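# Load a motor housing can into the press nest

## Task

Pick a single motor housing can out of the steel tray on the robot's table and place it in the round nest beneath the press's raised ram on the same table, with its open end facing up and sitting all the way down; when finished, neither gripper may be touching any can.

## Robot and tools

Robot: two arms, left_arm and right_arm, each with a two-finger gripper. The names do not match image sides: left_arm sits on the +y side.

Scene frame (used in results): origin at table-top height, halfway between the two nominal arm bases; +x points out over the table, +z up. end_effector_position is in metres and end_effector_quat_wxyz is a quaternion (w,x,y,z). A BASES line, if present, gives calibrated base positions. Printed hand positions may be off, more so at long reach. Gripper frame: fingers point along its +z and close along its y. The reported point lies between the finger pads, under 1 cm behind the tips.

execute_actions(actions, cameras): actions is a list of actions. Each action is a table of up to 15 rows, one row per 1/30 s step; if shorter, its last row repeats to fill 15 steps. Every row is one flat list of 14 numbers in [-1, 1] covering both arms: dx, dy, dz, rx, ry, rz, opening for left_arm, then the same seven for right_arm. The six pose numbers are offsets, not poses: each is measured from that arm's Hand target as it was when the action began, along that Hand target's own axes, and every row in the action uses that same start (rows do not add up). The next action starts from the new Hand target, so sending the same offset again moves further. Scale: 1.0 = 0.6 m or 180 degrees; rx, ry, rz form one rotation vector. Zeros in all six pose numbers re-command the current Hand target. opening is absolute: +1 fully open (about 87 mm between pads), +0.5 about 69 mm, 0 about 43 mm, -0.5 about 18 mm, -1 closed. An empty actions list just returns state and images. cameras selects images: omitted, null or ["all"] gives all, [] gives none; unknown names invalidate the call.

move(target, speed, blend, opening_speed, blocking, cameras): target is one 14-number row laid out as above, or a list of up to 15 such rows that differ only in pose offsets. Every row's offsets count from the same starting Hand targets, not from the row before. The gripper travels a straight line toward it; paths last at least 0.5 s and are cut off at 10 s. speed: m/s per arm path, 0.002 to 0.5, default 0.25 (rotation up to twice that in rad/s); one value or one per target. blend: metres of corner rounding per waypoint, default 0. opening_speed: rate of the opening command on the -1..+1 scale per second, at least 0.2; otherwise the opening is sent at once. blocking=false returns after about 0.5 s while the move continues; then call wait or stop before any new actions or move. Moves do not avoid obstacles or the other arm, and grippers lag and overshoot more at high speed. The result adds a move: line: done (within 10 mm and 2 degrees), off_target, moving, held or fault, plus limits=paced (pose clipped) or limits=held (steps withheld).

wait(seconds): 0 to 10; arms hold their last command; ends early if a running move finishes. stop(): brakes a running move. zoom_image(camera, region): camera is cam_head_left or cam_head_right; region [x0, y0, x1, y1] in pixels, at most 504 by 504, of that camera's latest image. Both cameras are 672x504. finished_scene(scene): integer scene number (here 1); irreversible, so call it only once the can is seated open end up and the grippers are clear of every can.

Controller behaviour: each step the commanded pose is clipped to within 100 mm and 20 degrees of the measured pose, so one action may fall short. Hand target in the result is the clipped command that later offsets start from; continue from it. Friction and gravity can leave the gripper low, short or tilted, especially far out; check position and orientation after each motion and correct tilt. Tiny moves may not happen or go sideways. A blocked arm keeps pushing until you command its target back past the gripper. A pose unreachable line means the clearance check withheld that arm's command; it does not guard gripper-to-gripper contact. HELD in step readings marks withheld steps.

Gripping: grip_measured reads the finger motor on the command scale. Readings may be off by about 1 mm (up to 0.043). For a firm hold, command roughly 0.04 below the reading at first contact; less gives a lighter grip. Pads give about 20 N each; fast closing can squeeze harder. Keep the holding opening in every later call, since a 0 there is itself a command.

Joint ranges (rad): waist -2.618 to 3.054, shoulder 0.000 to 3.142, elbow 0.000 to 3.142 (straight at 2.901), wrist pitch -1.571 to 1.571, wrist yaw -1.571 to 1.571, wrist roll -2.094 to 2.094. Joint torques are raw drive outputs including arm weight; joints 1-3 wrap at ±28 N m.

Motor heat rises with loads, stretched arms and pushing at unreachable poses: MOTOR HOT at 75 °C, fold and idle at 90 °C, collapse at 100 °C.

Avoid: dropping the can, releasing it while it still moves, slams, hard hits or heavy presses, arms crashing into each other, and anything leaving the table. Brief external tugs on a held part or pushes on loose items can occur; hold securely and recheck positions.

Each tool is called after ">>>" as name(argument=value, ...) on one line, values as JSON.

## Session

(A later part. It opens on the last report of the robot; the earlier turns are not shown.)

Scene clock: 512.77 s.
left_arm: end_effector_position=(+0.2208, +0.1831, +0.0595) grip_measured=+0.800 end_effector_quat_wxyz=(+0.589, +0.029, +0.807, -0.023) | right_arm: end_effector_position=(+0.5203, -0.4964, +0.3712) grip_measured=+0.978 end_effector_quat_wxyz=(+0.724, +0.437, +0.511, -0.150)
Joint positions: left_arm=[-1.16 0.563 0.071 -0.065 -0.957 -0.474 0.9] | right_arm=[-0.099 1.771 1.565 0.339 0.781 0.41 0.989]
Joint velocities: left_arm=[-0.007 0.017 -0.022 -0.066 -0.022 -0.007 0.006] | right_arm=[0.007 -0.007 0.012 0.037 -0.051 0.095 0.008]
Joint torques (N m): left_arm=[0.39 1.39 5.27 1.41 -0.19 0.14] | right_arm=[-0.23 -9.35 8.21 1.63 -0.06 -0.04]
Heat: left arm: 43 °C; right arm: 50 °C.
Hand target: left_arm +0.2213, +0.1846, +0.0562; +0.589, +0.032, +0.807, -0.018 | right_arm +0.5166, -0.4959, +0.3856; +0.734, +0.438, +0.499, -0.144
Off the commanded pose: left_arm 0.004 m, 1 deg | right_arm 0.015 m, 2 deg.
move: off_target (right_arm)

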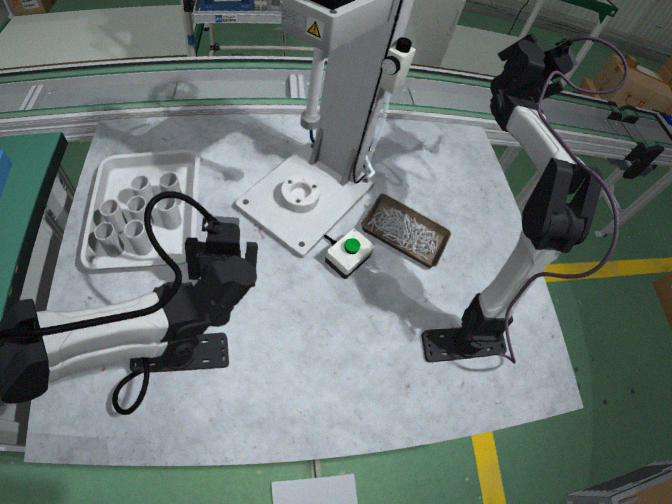

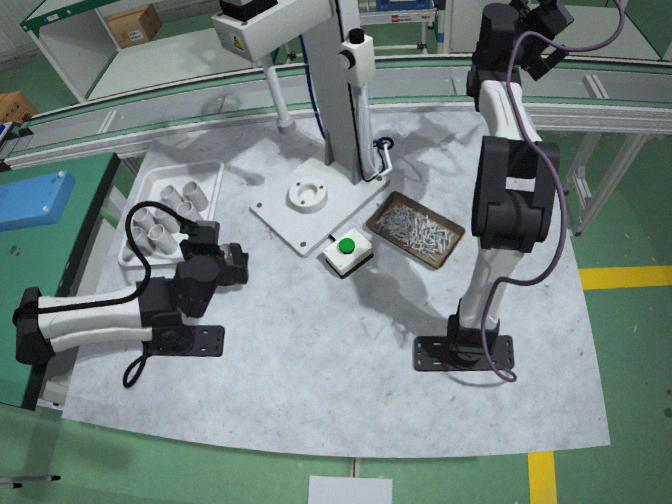

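>>> move(target=[0,0,0,0,0,0,-0.2,0,0,0,0,0,0,1], opening_speed=0.35)

>>> zoom_image(camera="cam_head_right", region=[180, 200, 260, 280])

Scene clock: 517.67 s.
left_arm: end_effector_position=(+0.2210, +0.1827, +0.0599) grip_measured=+0.003 end_effector_quat_wxyz=(+0.590, +0.029, +0.807, -0.024) | right_arm: end_effector_position=(+0.5203, -0.4964, +0.3712) grip_measured=+0.978 end_effector_quat_wxyz=(+0.724, +0.437, +0.511, -0.150)
Joint positions: left_arm=[-1.16 0.563 0.071 -0.062 -0.957 -0.473 0.502] | right_arm=[-0.099 1.771 1.565 0.339 0.781 0.41 0.989]
Joint velocities: left_arm=[-0.002 0.007 0.017 0.022 0.007 -0.037 -0.001] | right_arm=[0.012 -0.007 0.007 0.007 -0.051 -0.037 0.008]
Joint torques (N m): left_arm=[0.49 1.48 5.39 1.43 -0.15 0.16] | right_arm=[-0.23 -9.35 8.21 1.63 -0.06 -0.04]
Heat: left arm: 42 °C; right arm: 50 °C.
Hand target: left_arm +0.2213, +0.1846, +0.0562; +0.589, +0.032, +0.807, -0.018 | right_arm +0.5166, -0.4959, +0.3856; +0.734, +0.438, +0.499, -0.144
Off the commanded pose: left_arm 0.004 m, 1 deg | right_arm 0.015 m, 2 deg.
move: off_target (right_arm)

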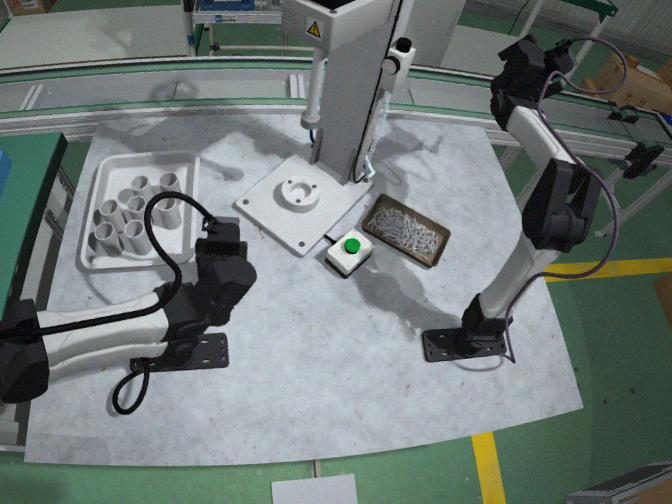

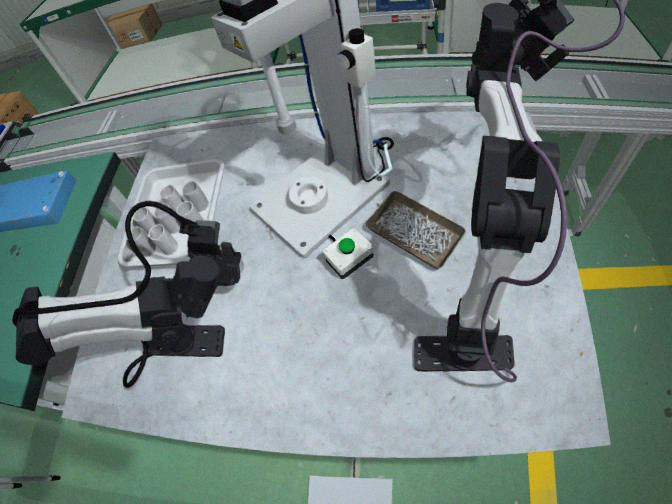

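Scaled by 6.300.

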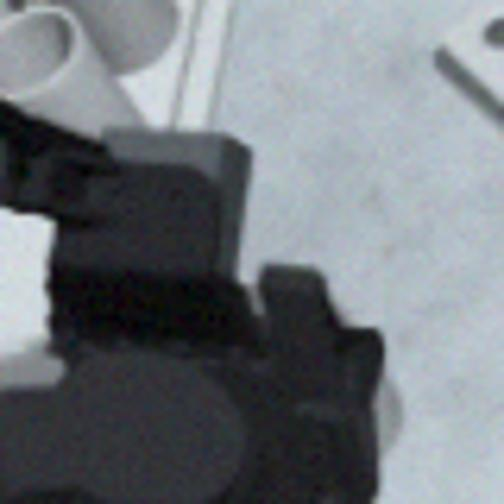

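>>> move(target=[[-0.048,0,-0.015,0,0,0,-0.2,0,0,0,0,0,0,1],[-0.159,-0.147,0.098,0.191,0.0,0.06,-0.2,0,0,0,0,0,0,1]], speed=0.1, blend=[0.02,0])

>>> zoom_image(camera="cam_head_right", region=[210, 140, 310, 240])

Scene clock: 528.77 s.
left_arm: end_effector_position=(+0.2881, +0.0976, +0.1039) grip_measured=+0.003 end_effector_quat_wxyz=(+0.526, +0.286, +0.779, -0.185) | right_arm: end_effector_position=(+0.5203, -0.4964, +0.3712) grip_measured=+0.978 end_effector_quat_wxyz=(+0.724, +0.437, +0.511, -0.150)
Joint positions: left_arm=[-0.615 1.027 0.368 0.27 0.119 0.063 0.502] | right_arm=[-0.099 1.771 1.565 0.339 0.781 0.41 0.989]
Joint velocities: left_arm=[-0.002 -0.017 -0.007 -0.051 -0.022 0.037 -0.001] | right_arm=[0.002 0.012 0.017 0.11 -0.066 -0.051 -0.003]
Joint torques (N m): left_arm=[0.66 -2.15 9.43 2.05 0.22 0.16] | right_arm=[-0.23 -9.36 8.21 1.63 -0.06 -0.04]
Heat: left arm: 43 °C; right arm: 50 °C.
Hand target: left_arm +0.3019, +0.0895, +0.1280; +0.556, +0.286, +0.757, -0.192 | right_arm +0.5166, -0.4959, +0.3856; +0.734, +0.438, +0.499, -0.144
Off the commanded pose: left_arm 0.028 m, 4 deg | right_arm 0.015 m, 2 deg.
move: off_target (left_arm, right_arm); blend cut to 0.015 m at target 1

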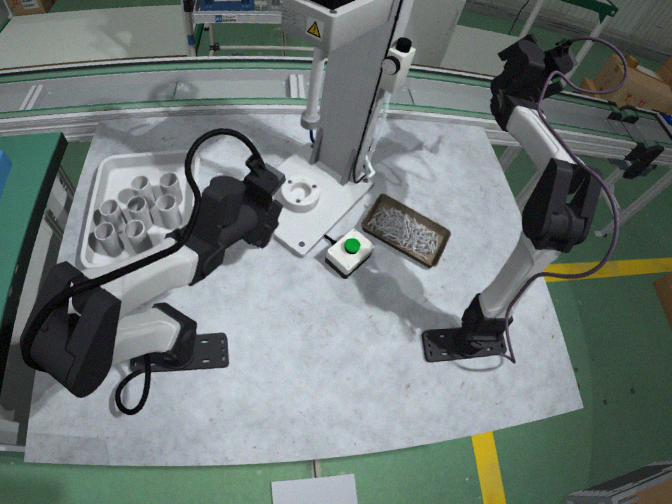

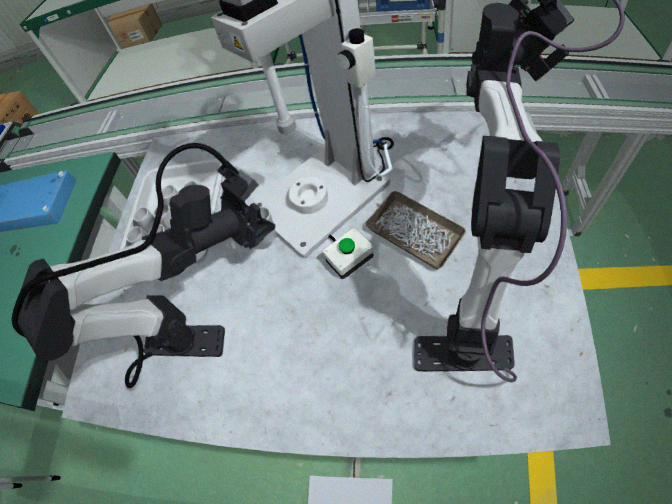

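Scaled by 5.040.

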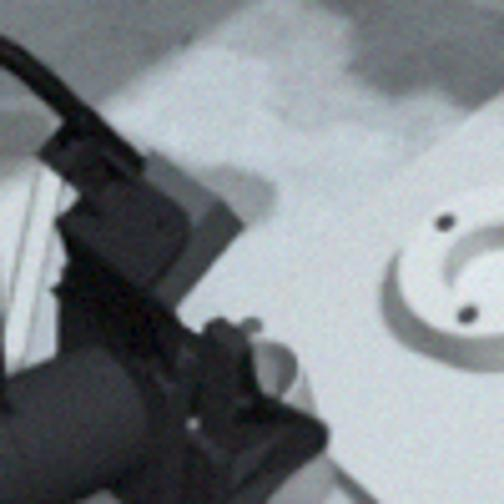

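>>> move(target=[-0.070,0.022,0.147,0,-0.025,0,-0.2,0,0,0,0,0,0,1], speed=0.08)

>>> zoom_image(camera="cam_head_right", region=[250, 120, 340, 210])

Scene clock: 537.67 s.
left_arm: end_effector_position=(+0.3661, +0.0442, +0.1123) grip_measured=-0.003 end_effector_quat_wxyz=(+0.550, +0.288, +0.759, -0.199) | right_arm: end_effector_position=(+0.5203, -0.4964, +0.3712) grip_measured=+0.978 end_effector_quat_wxyz=(+0.724, +0.437, +0.511, -0.150)
Joint positions: left_arm=[-0.615 1.473 0.62 0.527 0.14 0.064 0.498] | right_arm=[-0.099 1.771 1.565 0.339 0.781 0.41 0.989]
Joint velocities: left_arm=[0.007 -0.012 -0.032 -0.037 0.007 -0.007 0.006] | right_arm=[-0.007 0.007 0.012 -0.081 -0.066 0.007 -0.003]
Joint torques (N m): left_arm=[0.77 -5.09 9.05 2.15 0.11 0.08] | right_arm=[-0.23 -9.36 8.2 1.62 -0.06 -0.04]
Heat: left arm: 44 °C; right arm: 50 °C.
Hand target: left_arm +0.3847, +0.0369, +0.1385; +0.585, +0.279, +0.734, -0.203 | right_arm +0.5166, -0.4959, +0.3856; +0.734, +0.438, +0.499, -0.144
Off the commanded pose: left_arm 0.035 m, 5 deg | right_arm 0.015 m, 2 deg.
move: off_target (left_arm, right_arm)

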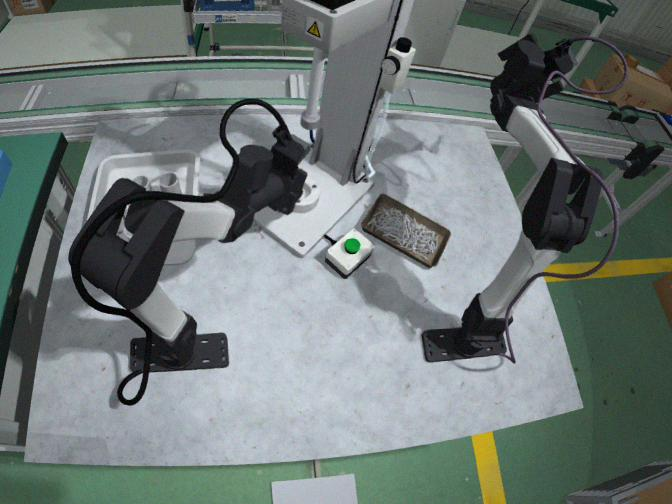

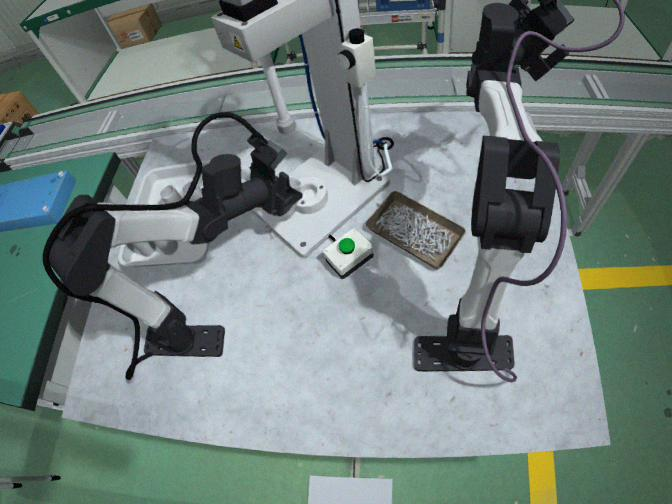

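Scaled by 5.600.

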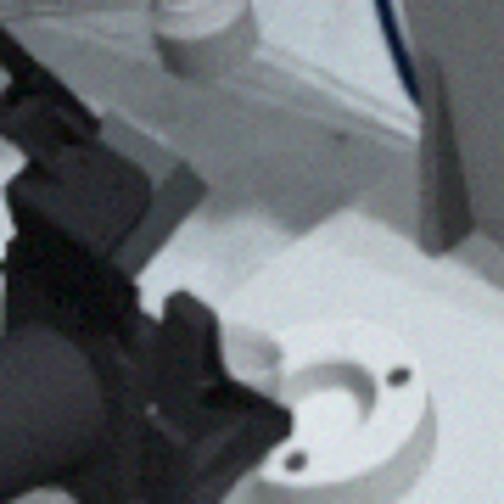

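>>> move(target=[-0.0307,0.015,0.080,0,-0.004,-0.004,-0.2,0,0,0,0,0,0,1], speed=0.05)

>>> zoom_image(camera="cam_head_right", region=[260, 120, 340, 200])

>>> zoom_image(camera="cam_head_left", region=[260, 130, 340, 210])

Scene clock: 544.07 s.
left_arm: end_effector_position=(+0.3938, +0.0242, +0.1182) grip_measured=-0.006 end_effector_quat_wxyz=(+0.566, +0.302, +0.735, -0.219) | right_arm: end_effector_position=(+0.5203, -0.4964, +0.3712) grip_measured=+0.978 end_effector_quat_wxyz=(+0.724, +0.437, +0.511, -0.150)
Joint positions: left_arm=[-0.594 1.606 0.715 0.618 0.212 0.079 0.497] | right_arm=[-0.099 1.771 1.565 0.339 0.781 0.41 0.989]
Joint velocities: left_arm=[-0.022 -0.002 0.002 -0.051 -0.007 -0.051 -0.001] | right_arm=[-0.002 0.002 0.012 0.081 0.051 0.007 0.013]
Joint torques (N m): left_arm=[-0.27 -2.62 15.79 1.38 -0.46 -0.32] | right_arm=[-0.23 -9.36 8.21 1.63 -0.06 -0.04]
Heat: left arm: 45 °C; right arm: 50 °C.
Hand target: left_arm +0.4293, +0.0109, +0.1440; +0.588, +0.273, +0.732, -0.208 | right_arm +0.5166, -0.4959, +0.3856; +0.734, +0.438, +0.499, -0.144
Off the commanded pose: left_arm 0.047 m, 4 deg | right_arm 0.015 m, 2 deg.
move: off_target (left_arm, right_arm)

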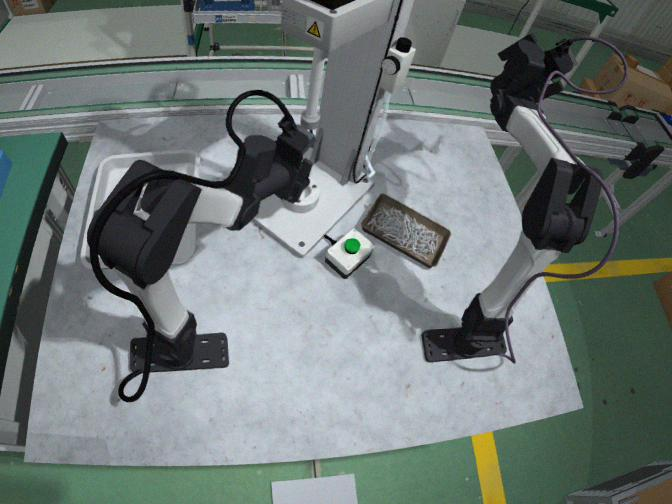

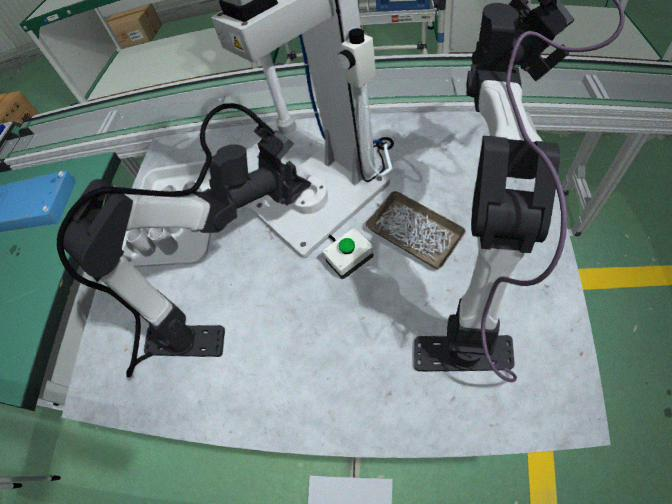

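Scaled by 6.300.

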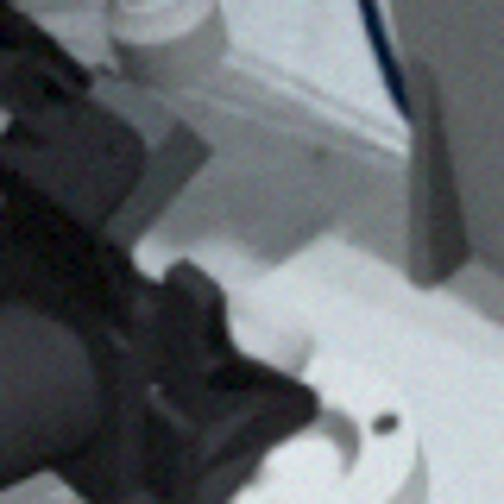

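Scaled by 6.300.

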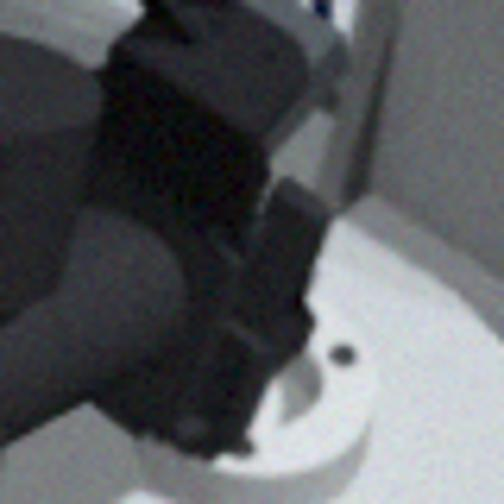

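>>> move(target=[0,0,-0.12,0,0,0,-0.2,0,0,0,0,0,0,1], speed=0.1)

>>> zoom_image(camera="cam_head_right", region=[230, 120, 330, 220])

>>> zoom_image(camera="cam_head_left", region=[230, 120, 330, 220])

Scene clock: 550.20 s.
left_arm: end_effector_position=(+0.3743, +0.0527, +0.1491) grip_measured=-0.006 end_effector_quat_wxyz=(+0.574, +0.282, +0.741, -0.206) | right_arm: end_effector_position=(+0.5203, -0.4964, +0.3712) grip_measured=+0.978 end_effector_quat_wxyz=(+0.724, +0.437, +0.511, -0.150)
Joint positions: left_arm=[-0.57 1.397 0.662 0.471 0.184 0.069 0.497] | right_arm=[-0.099 1.771 1.565 0.339 0.781 0.41 0.989]
Joint velocities: left_arm=[-0.002 -0.012 -0.007 -0.037 -0.037 -0.051 -0.011] | right_arm=[0.002 0.007 0.002 0.022 0.007 -0.007 -0.003]
Joint torques (N m): left_arm=[0.61 -8.68 5.87 1.81 0.11 -0.04] | right_arm=[-0.23 -9.36 8.21 1.63 -0.06 -0.04]
Heat: left arm: 47 °C; right arm: 50 °C.
Hand target: left_arm +0.3753, +0.0556, +0.1619; +0.589, +0.274, +0.732, -0.207 | right_arm +0.5166, -0.4959, +0.3856; +0.734, +0.438, +0.499, -0.144
Off the commanded pose: left_arm 0.011 m, 2 deg | right_arm 0.015 m, 2 deg.
move: off_target (left_arm, right_arm)

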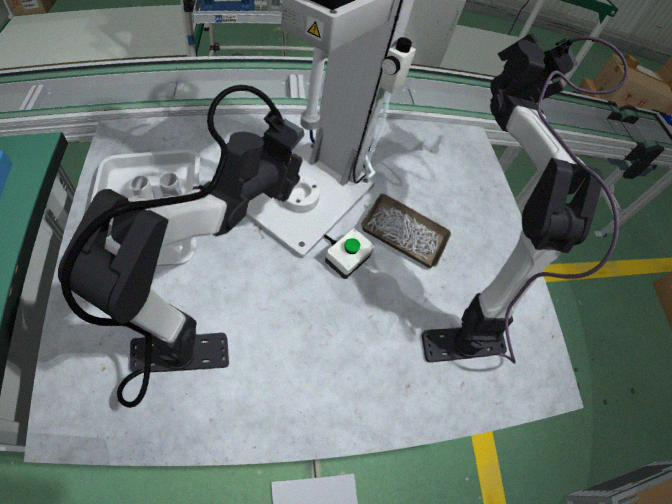

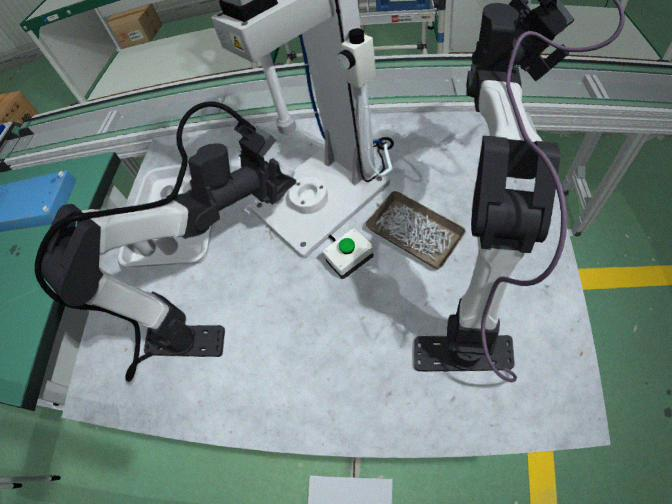

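Scaled by 5.040.

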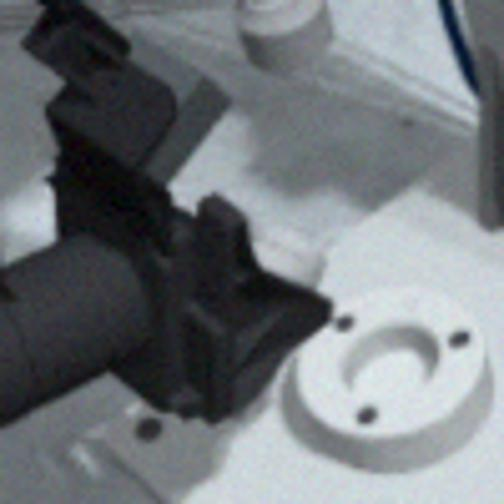

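Scaled by 5.040.

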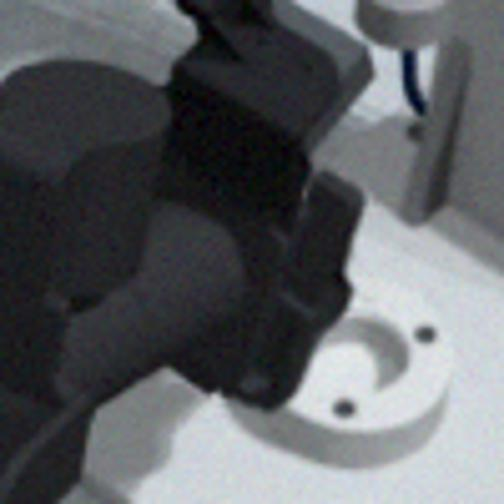

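>>> move(target=[[0.083,-0.04,-0.22,0,0.025,0,-0.2,0,0,0,0,0,0,1],[0.1955,-0.0425,-0.195,0,0.025,0,-0.2,0,0,0,0,0,0,1]], speed=0.1, blend=[0.015,0])

>>> zoom_image(camera="cam_head_right", region=[200, 180, 300, 280])

Scene clock: 565.40 s.
left_arm: end_effector_position=(+0.2463, +0.1292, +0.0710) grip_measured=-0.006 end_effector_quat_wxyz=(+0.546, +0.282, +0.764, -0.198) | right_arm: end_effector_position=(+0.5203, -0.4964, +0.3712) grip_measured=+0.978 end_effector_quat_wxyz=(+0.724, +0.437, +0.511, -0.150)
Joint positions: left_arm=[-0.559 0.723 0.093 0.292 0.184 0.07 0.497] | right_arm=[-0.099 1.771 1.565 0.339 0.781 0.41 0.989]
Joint velocities: left_arm=[-0.007 -0.002 0.012 0.022 -0.037 -0.022 -0.004] | right_arm=[-0.002 0.012 0.002 0.007 -0.051 0.051 -0.013]
Joint torques (N m): left_arm=[0.59 -0.2 6.04 1.98 0.13 0.14] | right_arm=[-0.23 -9.36 8.21 1.63 -0.06 -0.04]
Heat: left arm: 47 °C; right arm: 50 °C.
Hand target: left_arm +0.2511, +0.1286, +0.0767; +0.560, +0.281, +0.755, -0.196 | right_arm +0.5166, -0.4959, +0.3856; +0.734, +0.438, +0.499, -0.144
Off the commanded pose: left_arm 0.007 m, 2 deg | right_arm 0.015 m, 2 deg.
move: off_target (right_arm)

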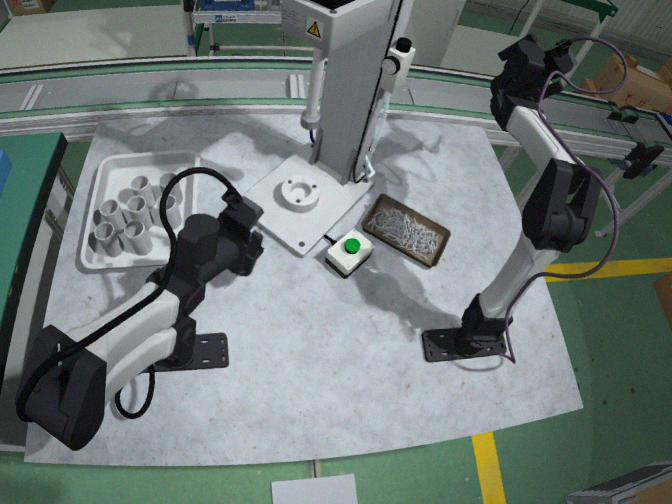

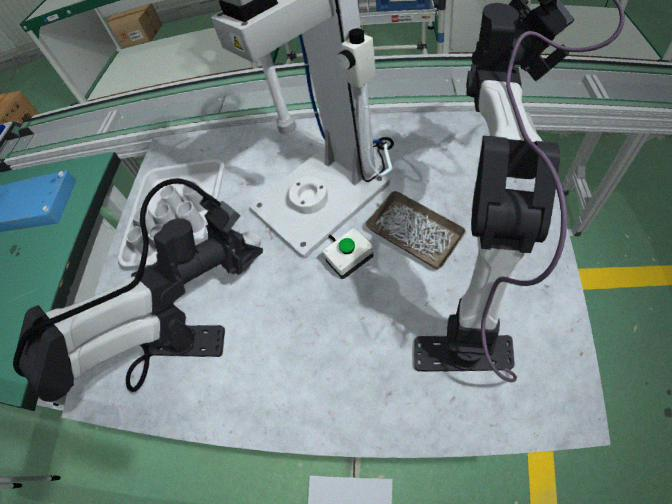

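Scaled by 5.040.

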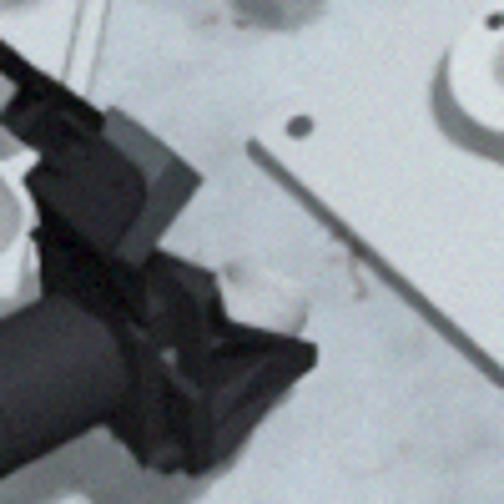

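>>> move(target=[0,0,0,0,0,0,0.005,0,0,0,0,0,0,1], cameras=["cam_head_right"])

>>> zoom_image(camera="cam_head_right", region=[220, 210, 280, 270])

>>> move(target=[0,0,0,0,0,0,0.012,0,0,0,0,0,0,1], cameras=["cam_head_right"])

>>> zoom_image(camera="cam_head_right", region=[220, 210, 280, 270])

Scene clock: 570.20 s.
left_arm: end_effector_position=(+0.2464, +0.1291, +0.0711) grip_measured=+0.006 end_effector_quat_wxyz=(+0.546, +0.282, +0.764, -0.198) | right_arm: end_effector_position=(+0.5203, -0.4964, +0.3712) grip_measured=+0.978 end_effector_quat_wxyz=(+0.724, +0.437, +0.511, -0.150)
Joint positions: left_arm=[-0.559 0.723 0.093 0.293 0.184 0.07 0.503] | right_arm=[-0.099 1.771 1.565 0.339 0.781 0.41 0.989]
Joint velocities: left_arm=[-0.007 -0.007 -0.032 -0.066 0.037 -0.007 -0.004] | right_arm=[0.007 -0.007 0.002 -0.022 0.022 0.007 -0.013]
Joint torques (N m): left_arm=[0.61 0.03 6 2 0.14 0.13] | right_arm=[-0.21 -9.36 8.21 1.63 -0.06 -0.04]
Heat: left arm: 46 °C; right arm: 50 °C.
Hand target: left_arm +0.2511, +0.1286, +0.0766; +0.560, +0.281, +0.755, -0.196 | right_arm +0.5166, -0.4959, +0.3856; +0.734, +0.438, +0.499, -0.144
Off the commanded pose: left_arm 0.007 m, 2 deg | right_arm 0.015 m, 2 deg.
move: off_target (right_arm)
Images, in order (width x height): cam_head_right 672x504.

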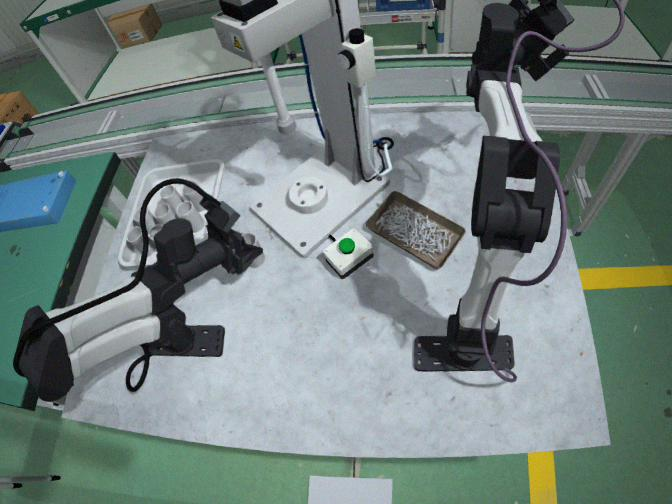

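Scaled by 8.400.

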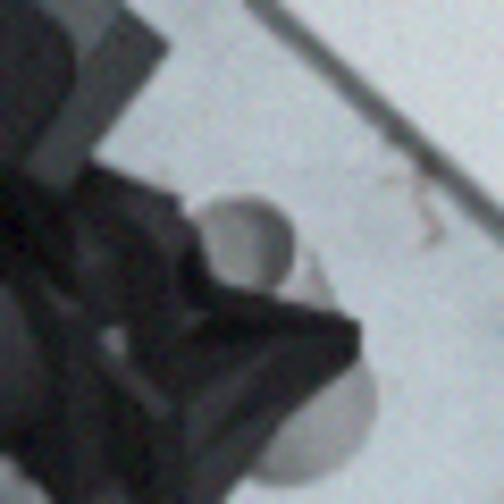

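Scene clock: 571.00 s.
left_arm: end_effector_position=(+0.2494, +0.1275, +0.0776) grip_measured=+0.012 end_effector_quat_wxyz=(+0.557, +0.280, +0.756, -0.200) | right_arm: end_effector_position=(+0.5203, -0.4964, +0.3712) grip_measured=+0.978 end_effector_quat_wxyz=(+0.724, +0.437, +0.511, -0.150)
Joint positions: left_arm=[-0.559 0.723 0.093 0.321 0.184 0.07 0.506] | right_arm=[-0.099 1.771 1.565 0.339 0.781 0.41 0.989]
Joint velocities: left_arm=[0.007 0.007 -0.017 0.037 0.022 -0.007 -0.001] | right_arm=[0.007 0.007 -0.012 -0.022 0.007 -0.066 -0.008]
Joint torques (N m): left_arm=[0.53 0.62 5.98 1.77 0.15 0.14] | right_arm=[-0.23 -9.36 8.21 1.63 -0.06 -0.04]
Heat: left arm: 46 °C; right arm: 50 °C.
Hand target: left_arm +0.2511, +0.1286, +0.0766; +0.560, +0.281, +0.755, -0.196 | right_arm +0.5166, -0.4959, +0.3856; +0.734, +0.438, +0.499, -0.144
Off the commanded pose: left_arm 0.002 m, 0 deg | right_arm 0.015 m, 2 deg.
move: off_target (right_arm)
Images, in order (width x height): cam_head_right 672x504.

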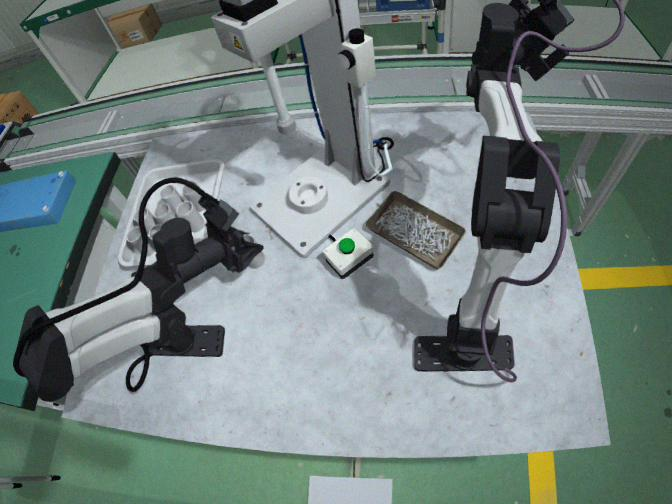

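Scaled by 8.400.

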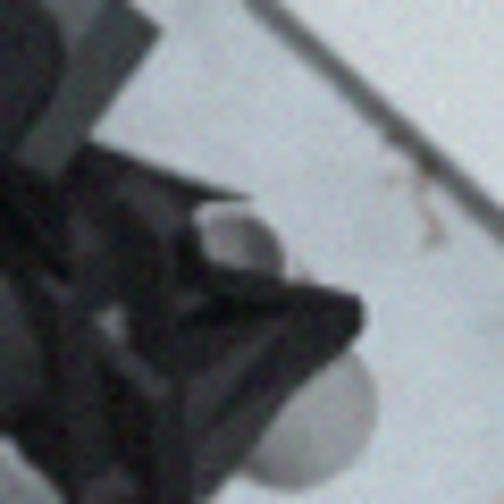

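>>> move(target=[0,0,0,0,0,0,0.6,0,0,0,0,0,0,1], opening_speed=0.5)

>>> zoom_image(camera="cam_head_right", region=[220, 210, 280, 270])

>>> zoom_image(camera="cam_head_left", region=[220, 210, 280, 270])

Scene clock: 578.07 s.
left_arm: end_effector_position=(+0.2494, +0.1275, +0.0767) grip_measured=+0.600 end_effector_quat_wxyz=(+0.556, +0.280, +0.757, -0.199) | right_arm: end_effector_position=(+0.5203, -0.4964, +0.3712) grip_measured=+0.978 end_effector_quat_wxyz=(+0.724, +0.437, +0.511, -0.150)
Joint positions: left_arm=[-0.559 0.728 0.093 0.323 0.184 0.07 0.8] | right_arm=[-0.099 1.771 1.565 0.339 0.781 0.41 0.989]
Joint velocities: left_arm=[0.027 -0.012 0.002 0.037 -0.007 -0.051 -0.005] | right_arm=[0.002 0.007 0.012 0.051 -0.007 0.022 0.008]
Joint torques (N m): left_arm=[0.7 0.18 5.98 1.77 0.12 0.16] | right_arm=[-0.23 -9.35 8.21 1.63 -0.06 -0.04]
Heat: left arm: 45 °C; right arm: 51 °C.
Hand target: left_arm +0.2511, +0.1286, +0.0766; +0.560, +0.281, +0.755, -0.196 | right_arm +0.5166, -0.4959, +0.3856; +0.734, +0.438, +0.499, -0.144
Off the commanded pose: left_arm 0.002 m, 1 deg | right_arm 0.015 m, 2 deg.
move: off_target (right_arm)

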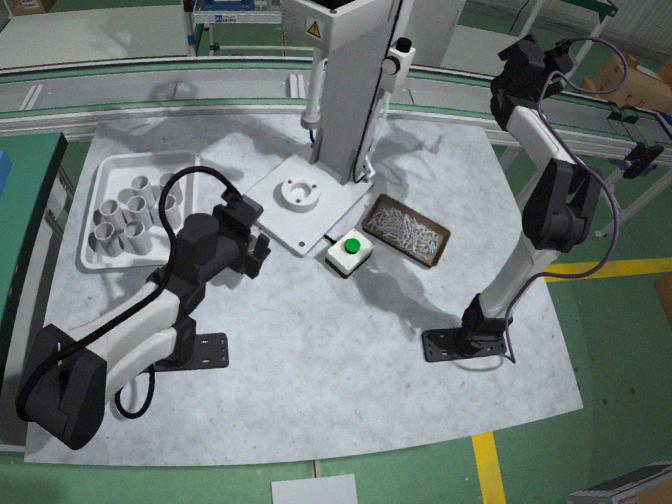

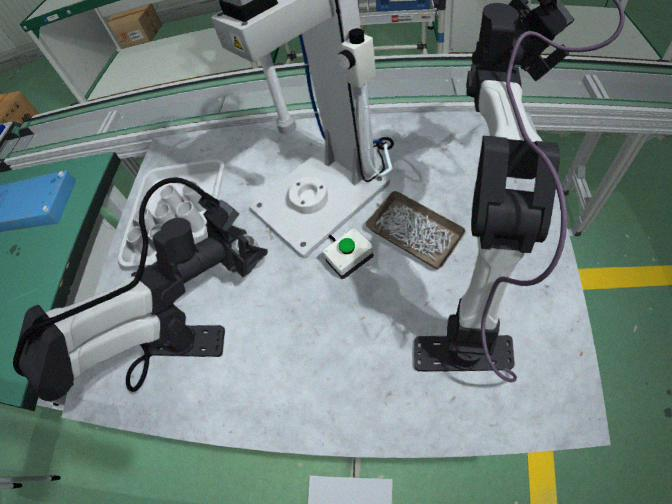

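Scaled by 8.400.

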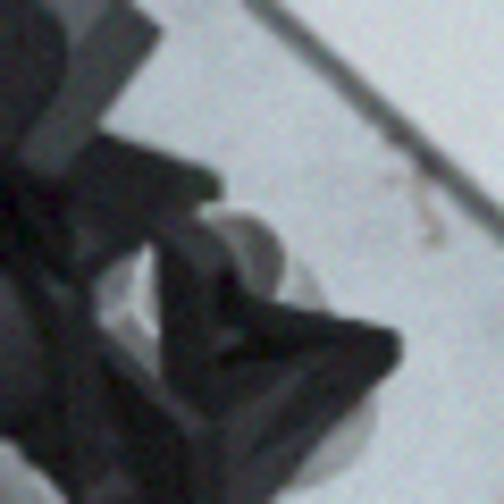

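Scaled by 8.400.

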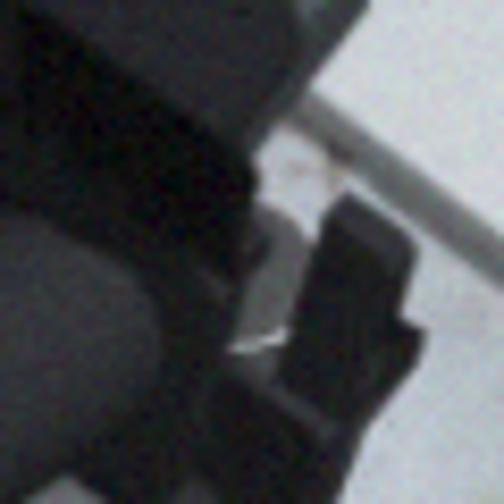

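>>> move(target=[0.0515,0.005,0.0045,0,0,-0.003,0.6,0,0,0,0,0,0,1], speed=0.04)

>>> zoom_image(camera="cam_head_right", region=[220, 210, 280, 270])

>>> move(target=[0,0,0,0,0,0,-0.2,0,0,0,0,0,0,1], opening_speed=0.35)

>>> zoom_image(camera="cam_head_right", region=[220, 210, 280, 270])

Scene clock: 586.13 s.
left_arm: end_effector_position=(+0.2493, +0.1351, +0.0483) grip_measured=+0.600 end_effector_quat_wxyz=(+0.543, +0.279, +0.768, -0.195) | right_arm: end_effector_position=(+0.5203, -0.4964, +0.3712) grip_measured=+0.978 end_effector_quat_wxyz=(+0.724, +0.437, +0.511, -0.150)
Joint positions: left_arm=[-0.514 0.858 0.021 0.487 0.218 0.082 0.8] | right_arm=[-0.099 1.771 1.565 0.339 0.781 0.41 0.989]
Joint velocities: left_arm=[-0.002 -0.007 -0.002 -0.022 -0.022 0.022 -0.008] | right_arm=[0.002 0.002 -0.007 0.066 -0.007 0.022 0.003]
Joint torques (N m): left_arm=[0.59 -0.18 5.01 1.75 0.19 0.16] | right_arm=[-0.23 -9.37 8.21 1.63 -0.06 -0.04]
Heat: left arm: 44 °C; right arm: 51 °C.
Hand target: left_arm +0.2487, +0.1360, +0.0462; +0.559, +0.278, +0.756, -0.198 | right_arm +0.5166, -0.4959, +0.3856; +0.734, +0.438, +0.499, -0.144
Off the commanded pose: left_arm 0.002 m, 2 deg | right_arm 0.015 m, 2 deg.
joint sent to its limit (left arm) — joint 3 (elbow), lower limit, where the elbow is as bent as it goes. The joint targets still meet the commanded pose.
move: off_target (right_arm)

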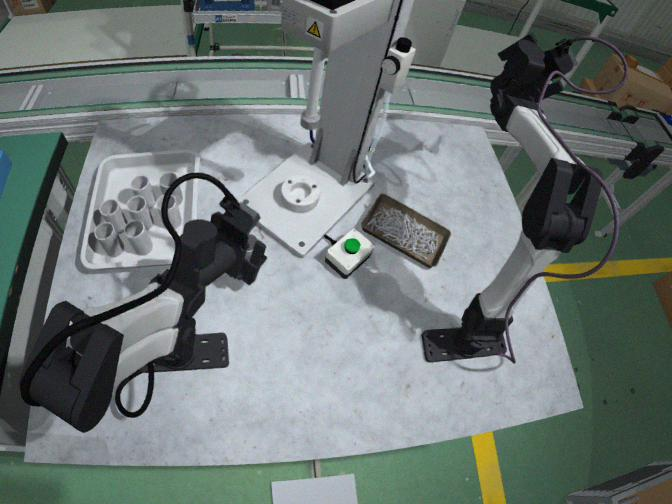

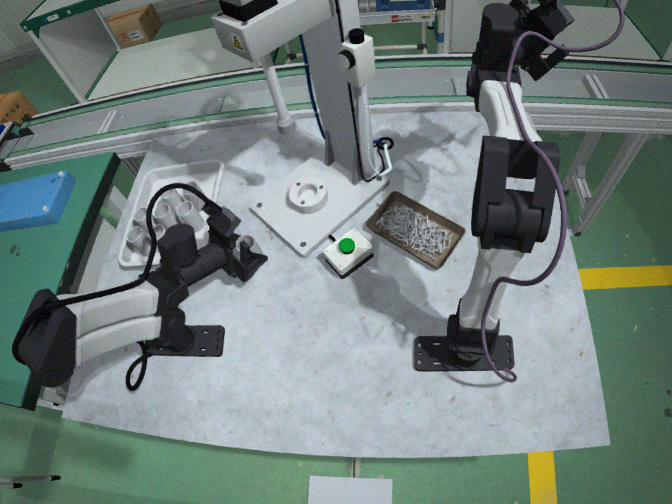

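Scaled by 8.400.

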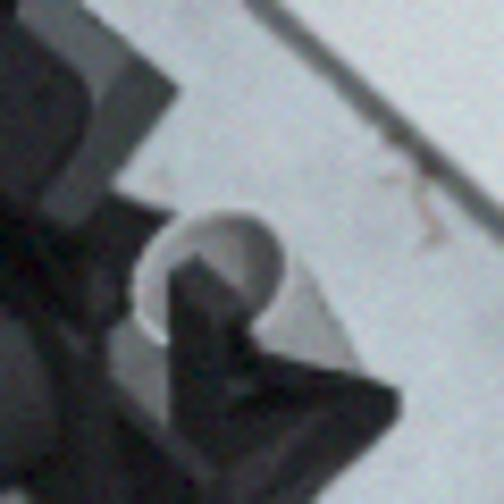

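Scene clock: 588.63 s.
left_arm: end_effector_position=(+0.2484, +0.1338, +0.0486) grip_measured=-0.007 end_effector_quat_wxyz=(+0.542, +0.281, +0.766, -0.199) | right_arm: end_effector_position=(+0.5203, -0.4964, +0.3712) grip_measured=+0.978 end_effector_quat_wxyz=(+0.724, +0.437, +0.511, -0.150)
Joint positions: left_arm=[-0.514 0.858 0.021 0.488 0.228 0.082 0.497] | right_arm=[-0.099 1.771 1.565 0.339 0.781 0.41 0.989]
Joint velocities: left_arm=[-0.017 -0.022 -0.002 0.066 0.007 -0.037 0.004] | right_arm=[0.007 -0.002 0.002 0.007 -0.081 0.037 -0.018]
Joint torques (N m): left_arm=[0.73 -0.17 5.04 1.78 0.18 0.16] | right_arm=[-0.23 -9.36 8.21 1.63 -0.06 -0.04]
Heat: left arm: 44 °C; right arm: 51 °C.
Hand target: left_arm +0.2487, +0.1360, +0.0462; +0.559, +0.278, +0.756, -0.198 | right_arm +0.5166, -0.4959, +0.3856; +0.734, +0.438, +0.499, -0.144
Off the commanded pose: left_arm 0.003 m, 2 deg | right_arm 0.015 m, 2 deg.
joint sent to its limit (left arm) — joint 3 (elbow), lower limit, where the elbow is as bent as it goes. The joint targets still meet the commanded pose.
move: off_target (right_arm)

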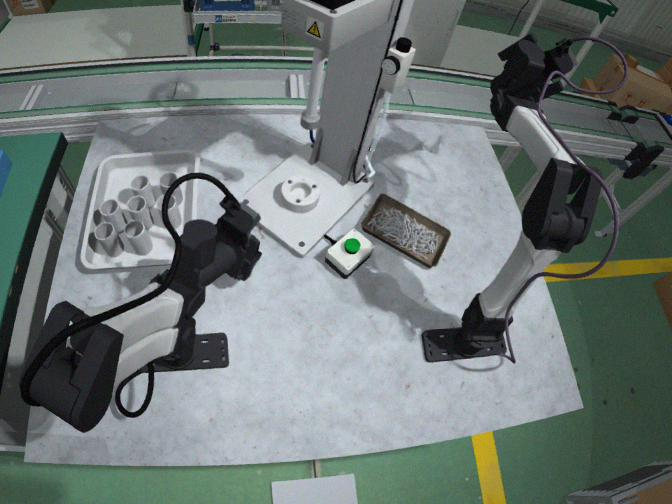

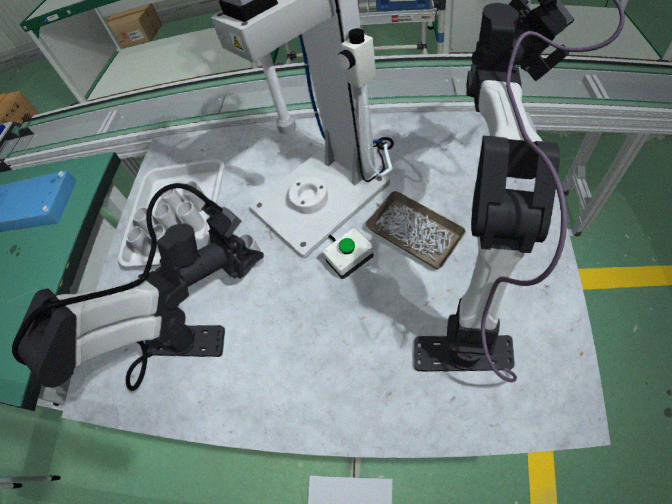

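Scaled by 8.400.

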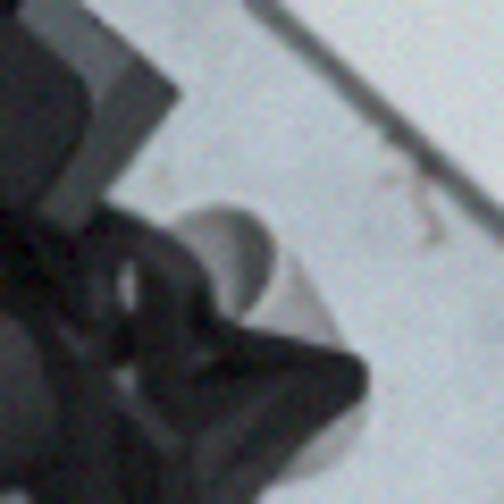

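>>> move(target=[[-0.08,0,-0.025,0,0,0,-0.2,0,0,0,0,0,0,1],[-0.195,0.002,0.087,0,-0.025,0.0,-0.2,0,0,0,0,0,0,1]], speed=0.1, blend=[0.02,0])

>>> zoom_image(camera="cam_head_right", region=[220, 150, 320, 250])

Scene clock: 600.67 s.
left_arm: end_effector_position=(+0.3025, +0.0893, +0.1165) grip_measured=-0.007 end_effector_quat_wxyz=(+0.560, +0.277, +0.754, -0.204) | right_arm: end_effector_position=(+0.5203, -0.4964, +0.3712) grip_measured=+0.978 end_effector_quat_wxyz=(+0.724, +0.437, +0.511, -0.150)
Joint positions: left_arm=[-0.594 1.084 0.358 0.427 0.154 0.051 0.497] | right_arm=[-0.099 1.771 1.565 0.339 0.781 0.41 0.989]
Joint velocities: left_arm=[0.002 -0.002 -0.002 0.066 -0.022 -0.022 -0.011] | right_arm=[-0.002 0.007 0.002 -0.022 0.007 -0.007 -0.013]
Joint torques (N m): left_arm=[-0.65 -2.54 9.2 2.02 0.07 -0.07] | right_arm=[-0.23 -9.36 8.21 1.63 -0.06 -0.04]
Heat: left arm: 45 °C; right arm: 51 °C.
Hand target: left_arm +0.3145, +0.0804, +0.1407; +0.588, +0.269, +0.733, -0.210 | right_arm +0.5166, -0.4959, +0.3856; +0.734, +0.438, +0.499, -0.144
Off the commanded pose: left_arm 0.029 m, 4 deg | right_arm 0.015 m, 2 deg.
move: off_target (left_arm, right_arm)

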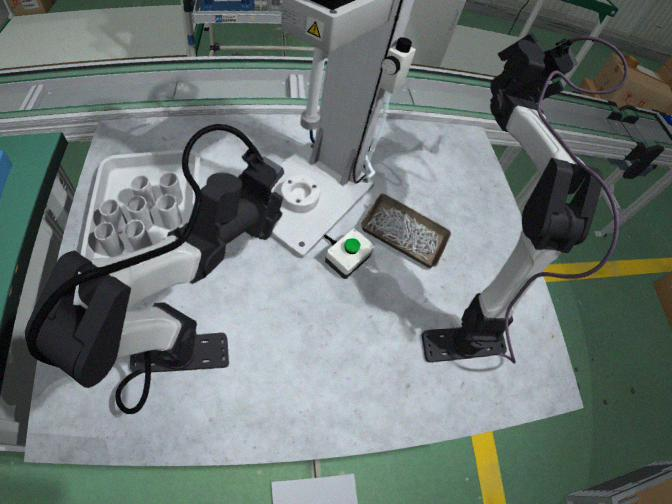

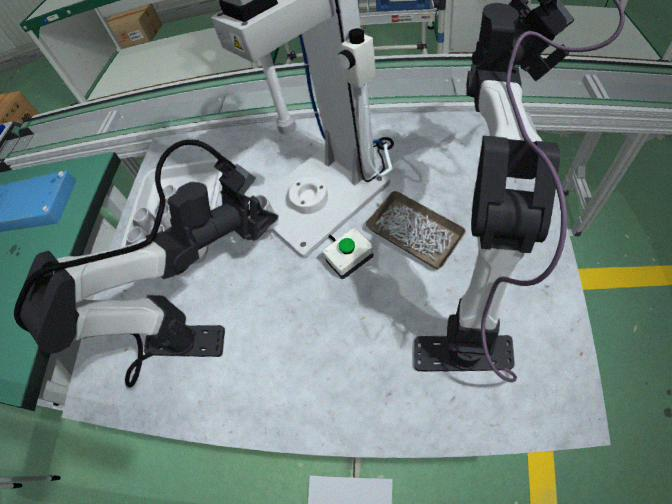

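Scaled by 5.040.

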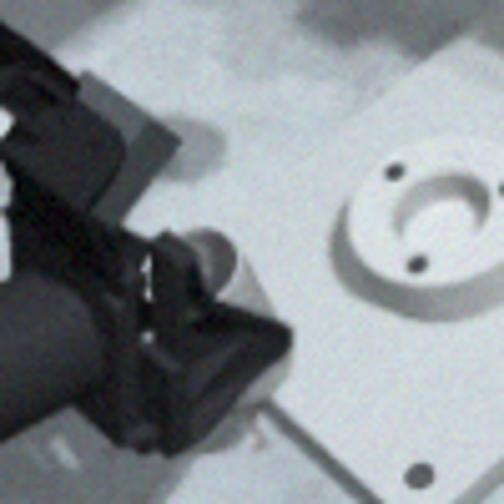

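>>> move(target=[-0.035,0.0137,0.1315,0,-0.005,0,-0.2,0,0,0,0,0,0,1], speed=0.08)

>>> zoom_image(camera="cam_head_right", region=[250, 130, 340, 220])

Scene clock: 605.93 s.
left_arm: end_effector_position=(+0.3710, +0.0441, +0.1193) grip_measured=-0.007 end_effector_quat_wxyz=(+0.567, +0.276, +0.749, -0.206) | right_arm: end_effector_position=(+0.5203, -0.4964, +0.3712) grip_measured=+0.978 end_effector_quat_wxyz=(+0.724, +0.437, +0.511, -0.150)
Joint positions: left_arm=[-0.606 1.479 0.609 0.591 0.143 0.045 0.497] | right_arm=[-0.099 1.771 1.565 0.339 0.781 0.41 0.989]
Joint velocities: left_arm=[0.012 -0.007 -0.012 -0.125 -0.022 -0.051 -0.009] | right_arm=[0.002 0.012 -0.002 0.051 0.007 -0.007 -0.018]
Joint torques (N m): left_arm=[-0.55 -5.49 8.62 2.09 0.02 -0.11] | right_arm=[-0.23 -9.36 8.21 1.63 -0.06 -0.04]
Heat: left arm: 46 °C; right arm: 51 °C.
Hand target: left_arm +0.3828, +0.0344, +0.1414; +0.593, +0.268, +0.729, -0.213 | right_arm +0.5166, -0.4959, +0.3856; +0.734, +0.438, +0.499, -0.144
Off the commanded pose: left_arm 0.029 m, 4 deg | right_arm 0.015 m, 2 deg.
move: off_target (left_arm, right_arm)

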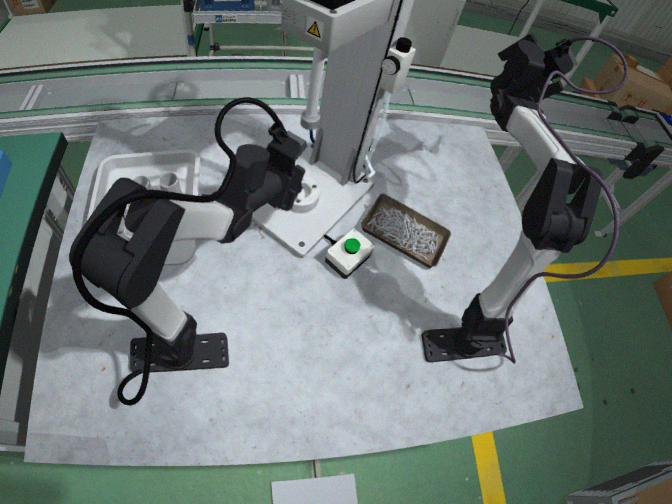

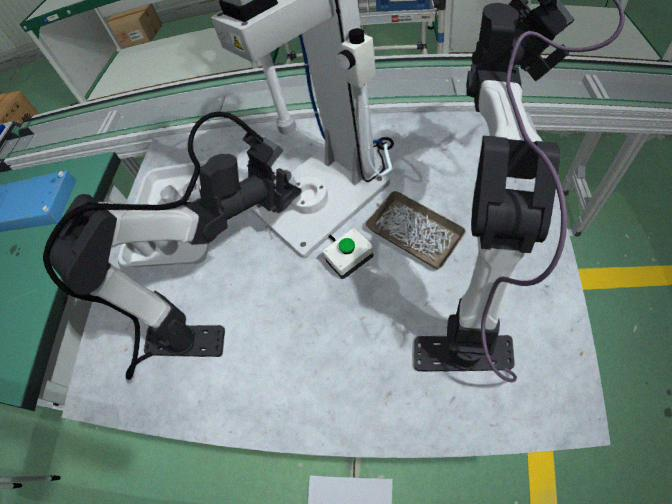

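Scaled by 5.600.

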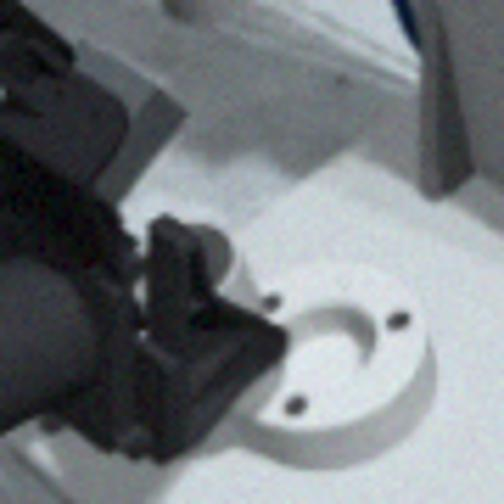

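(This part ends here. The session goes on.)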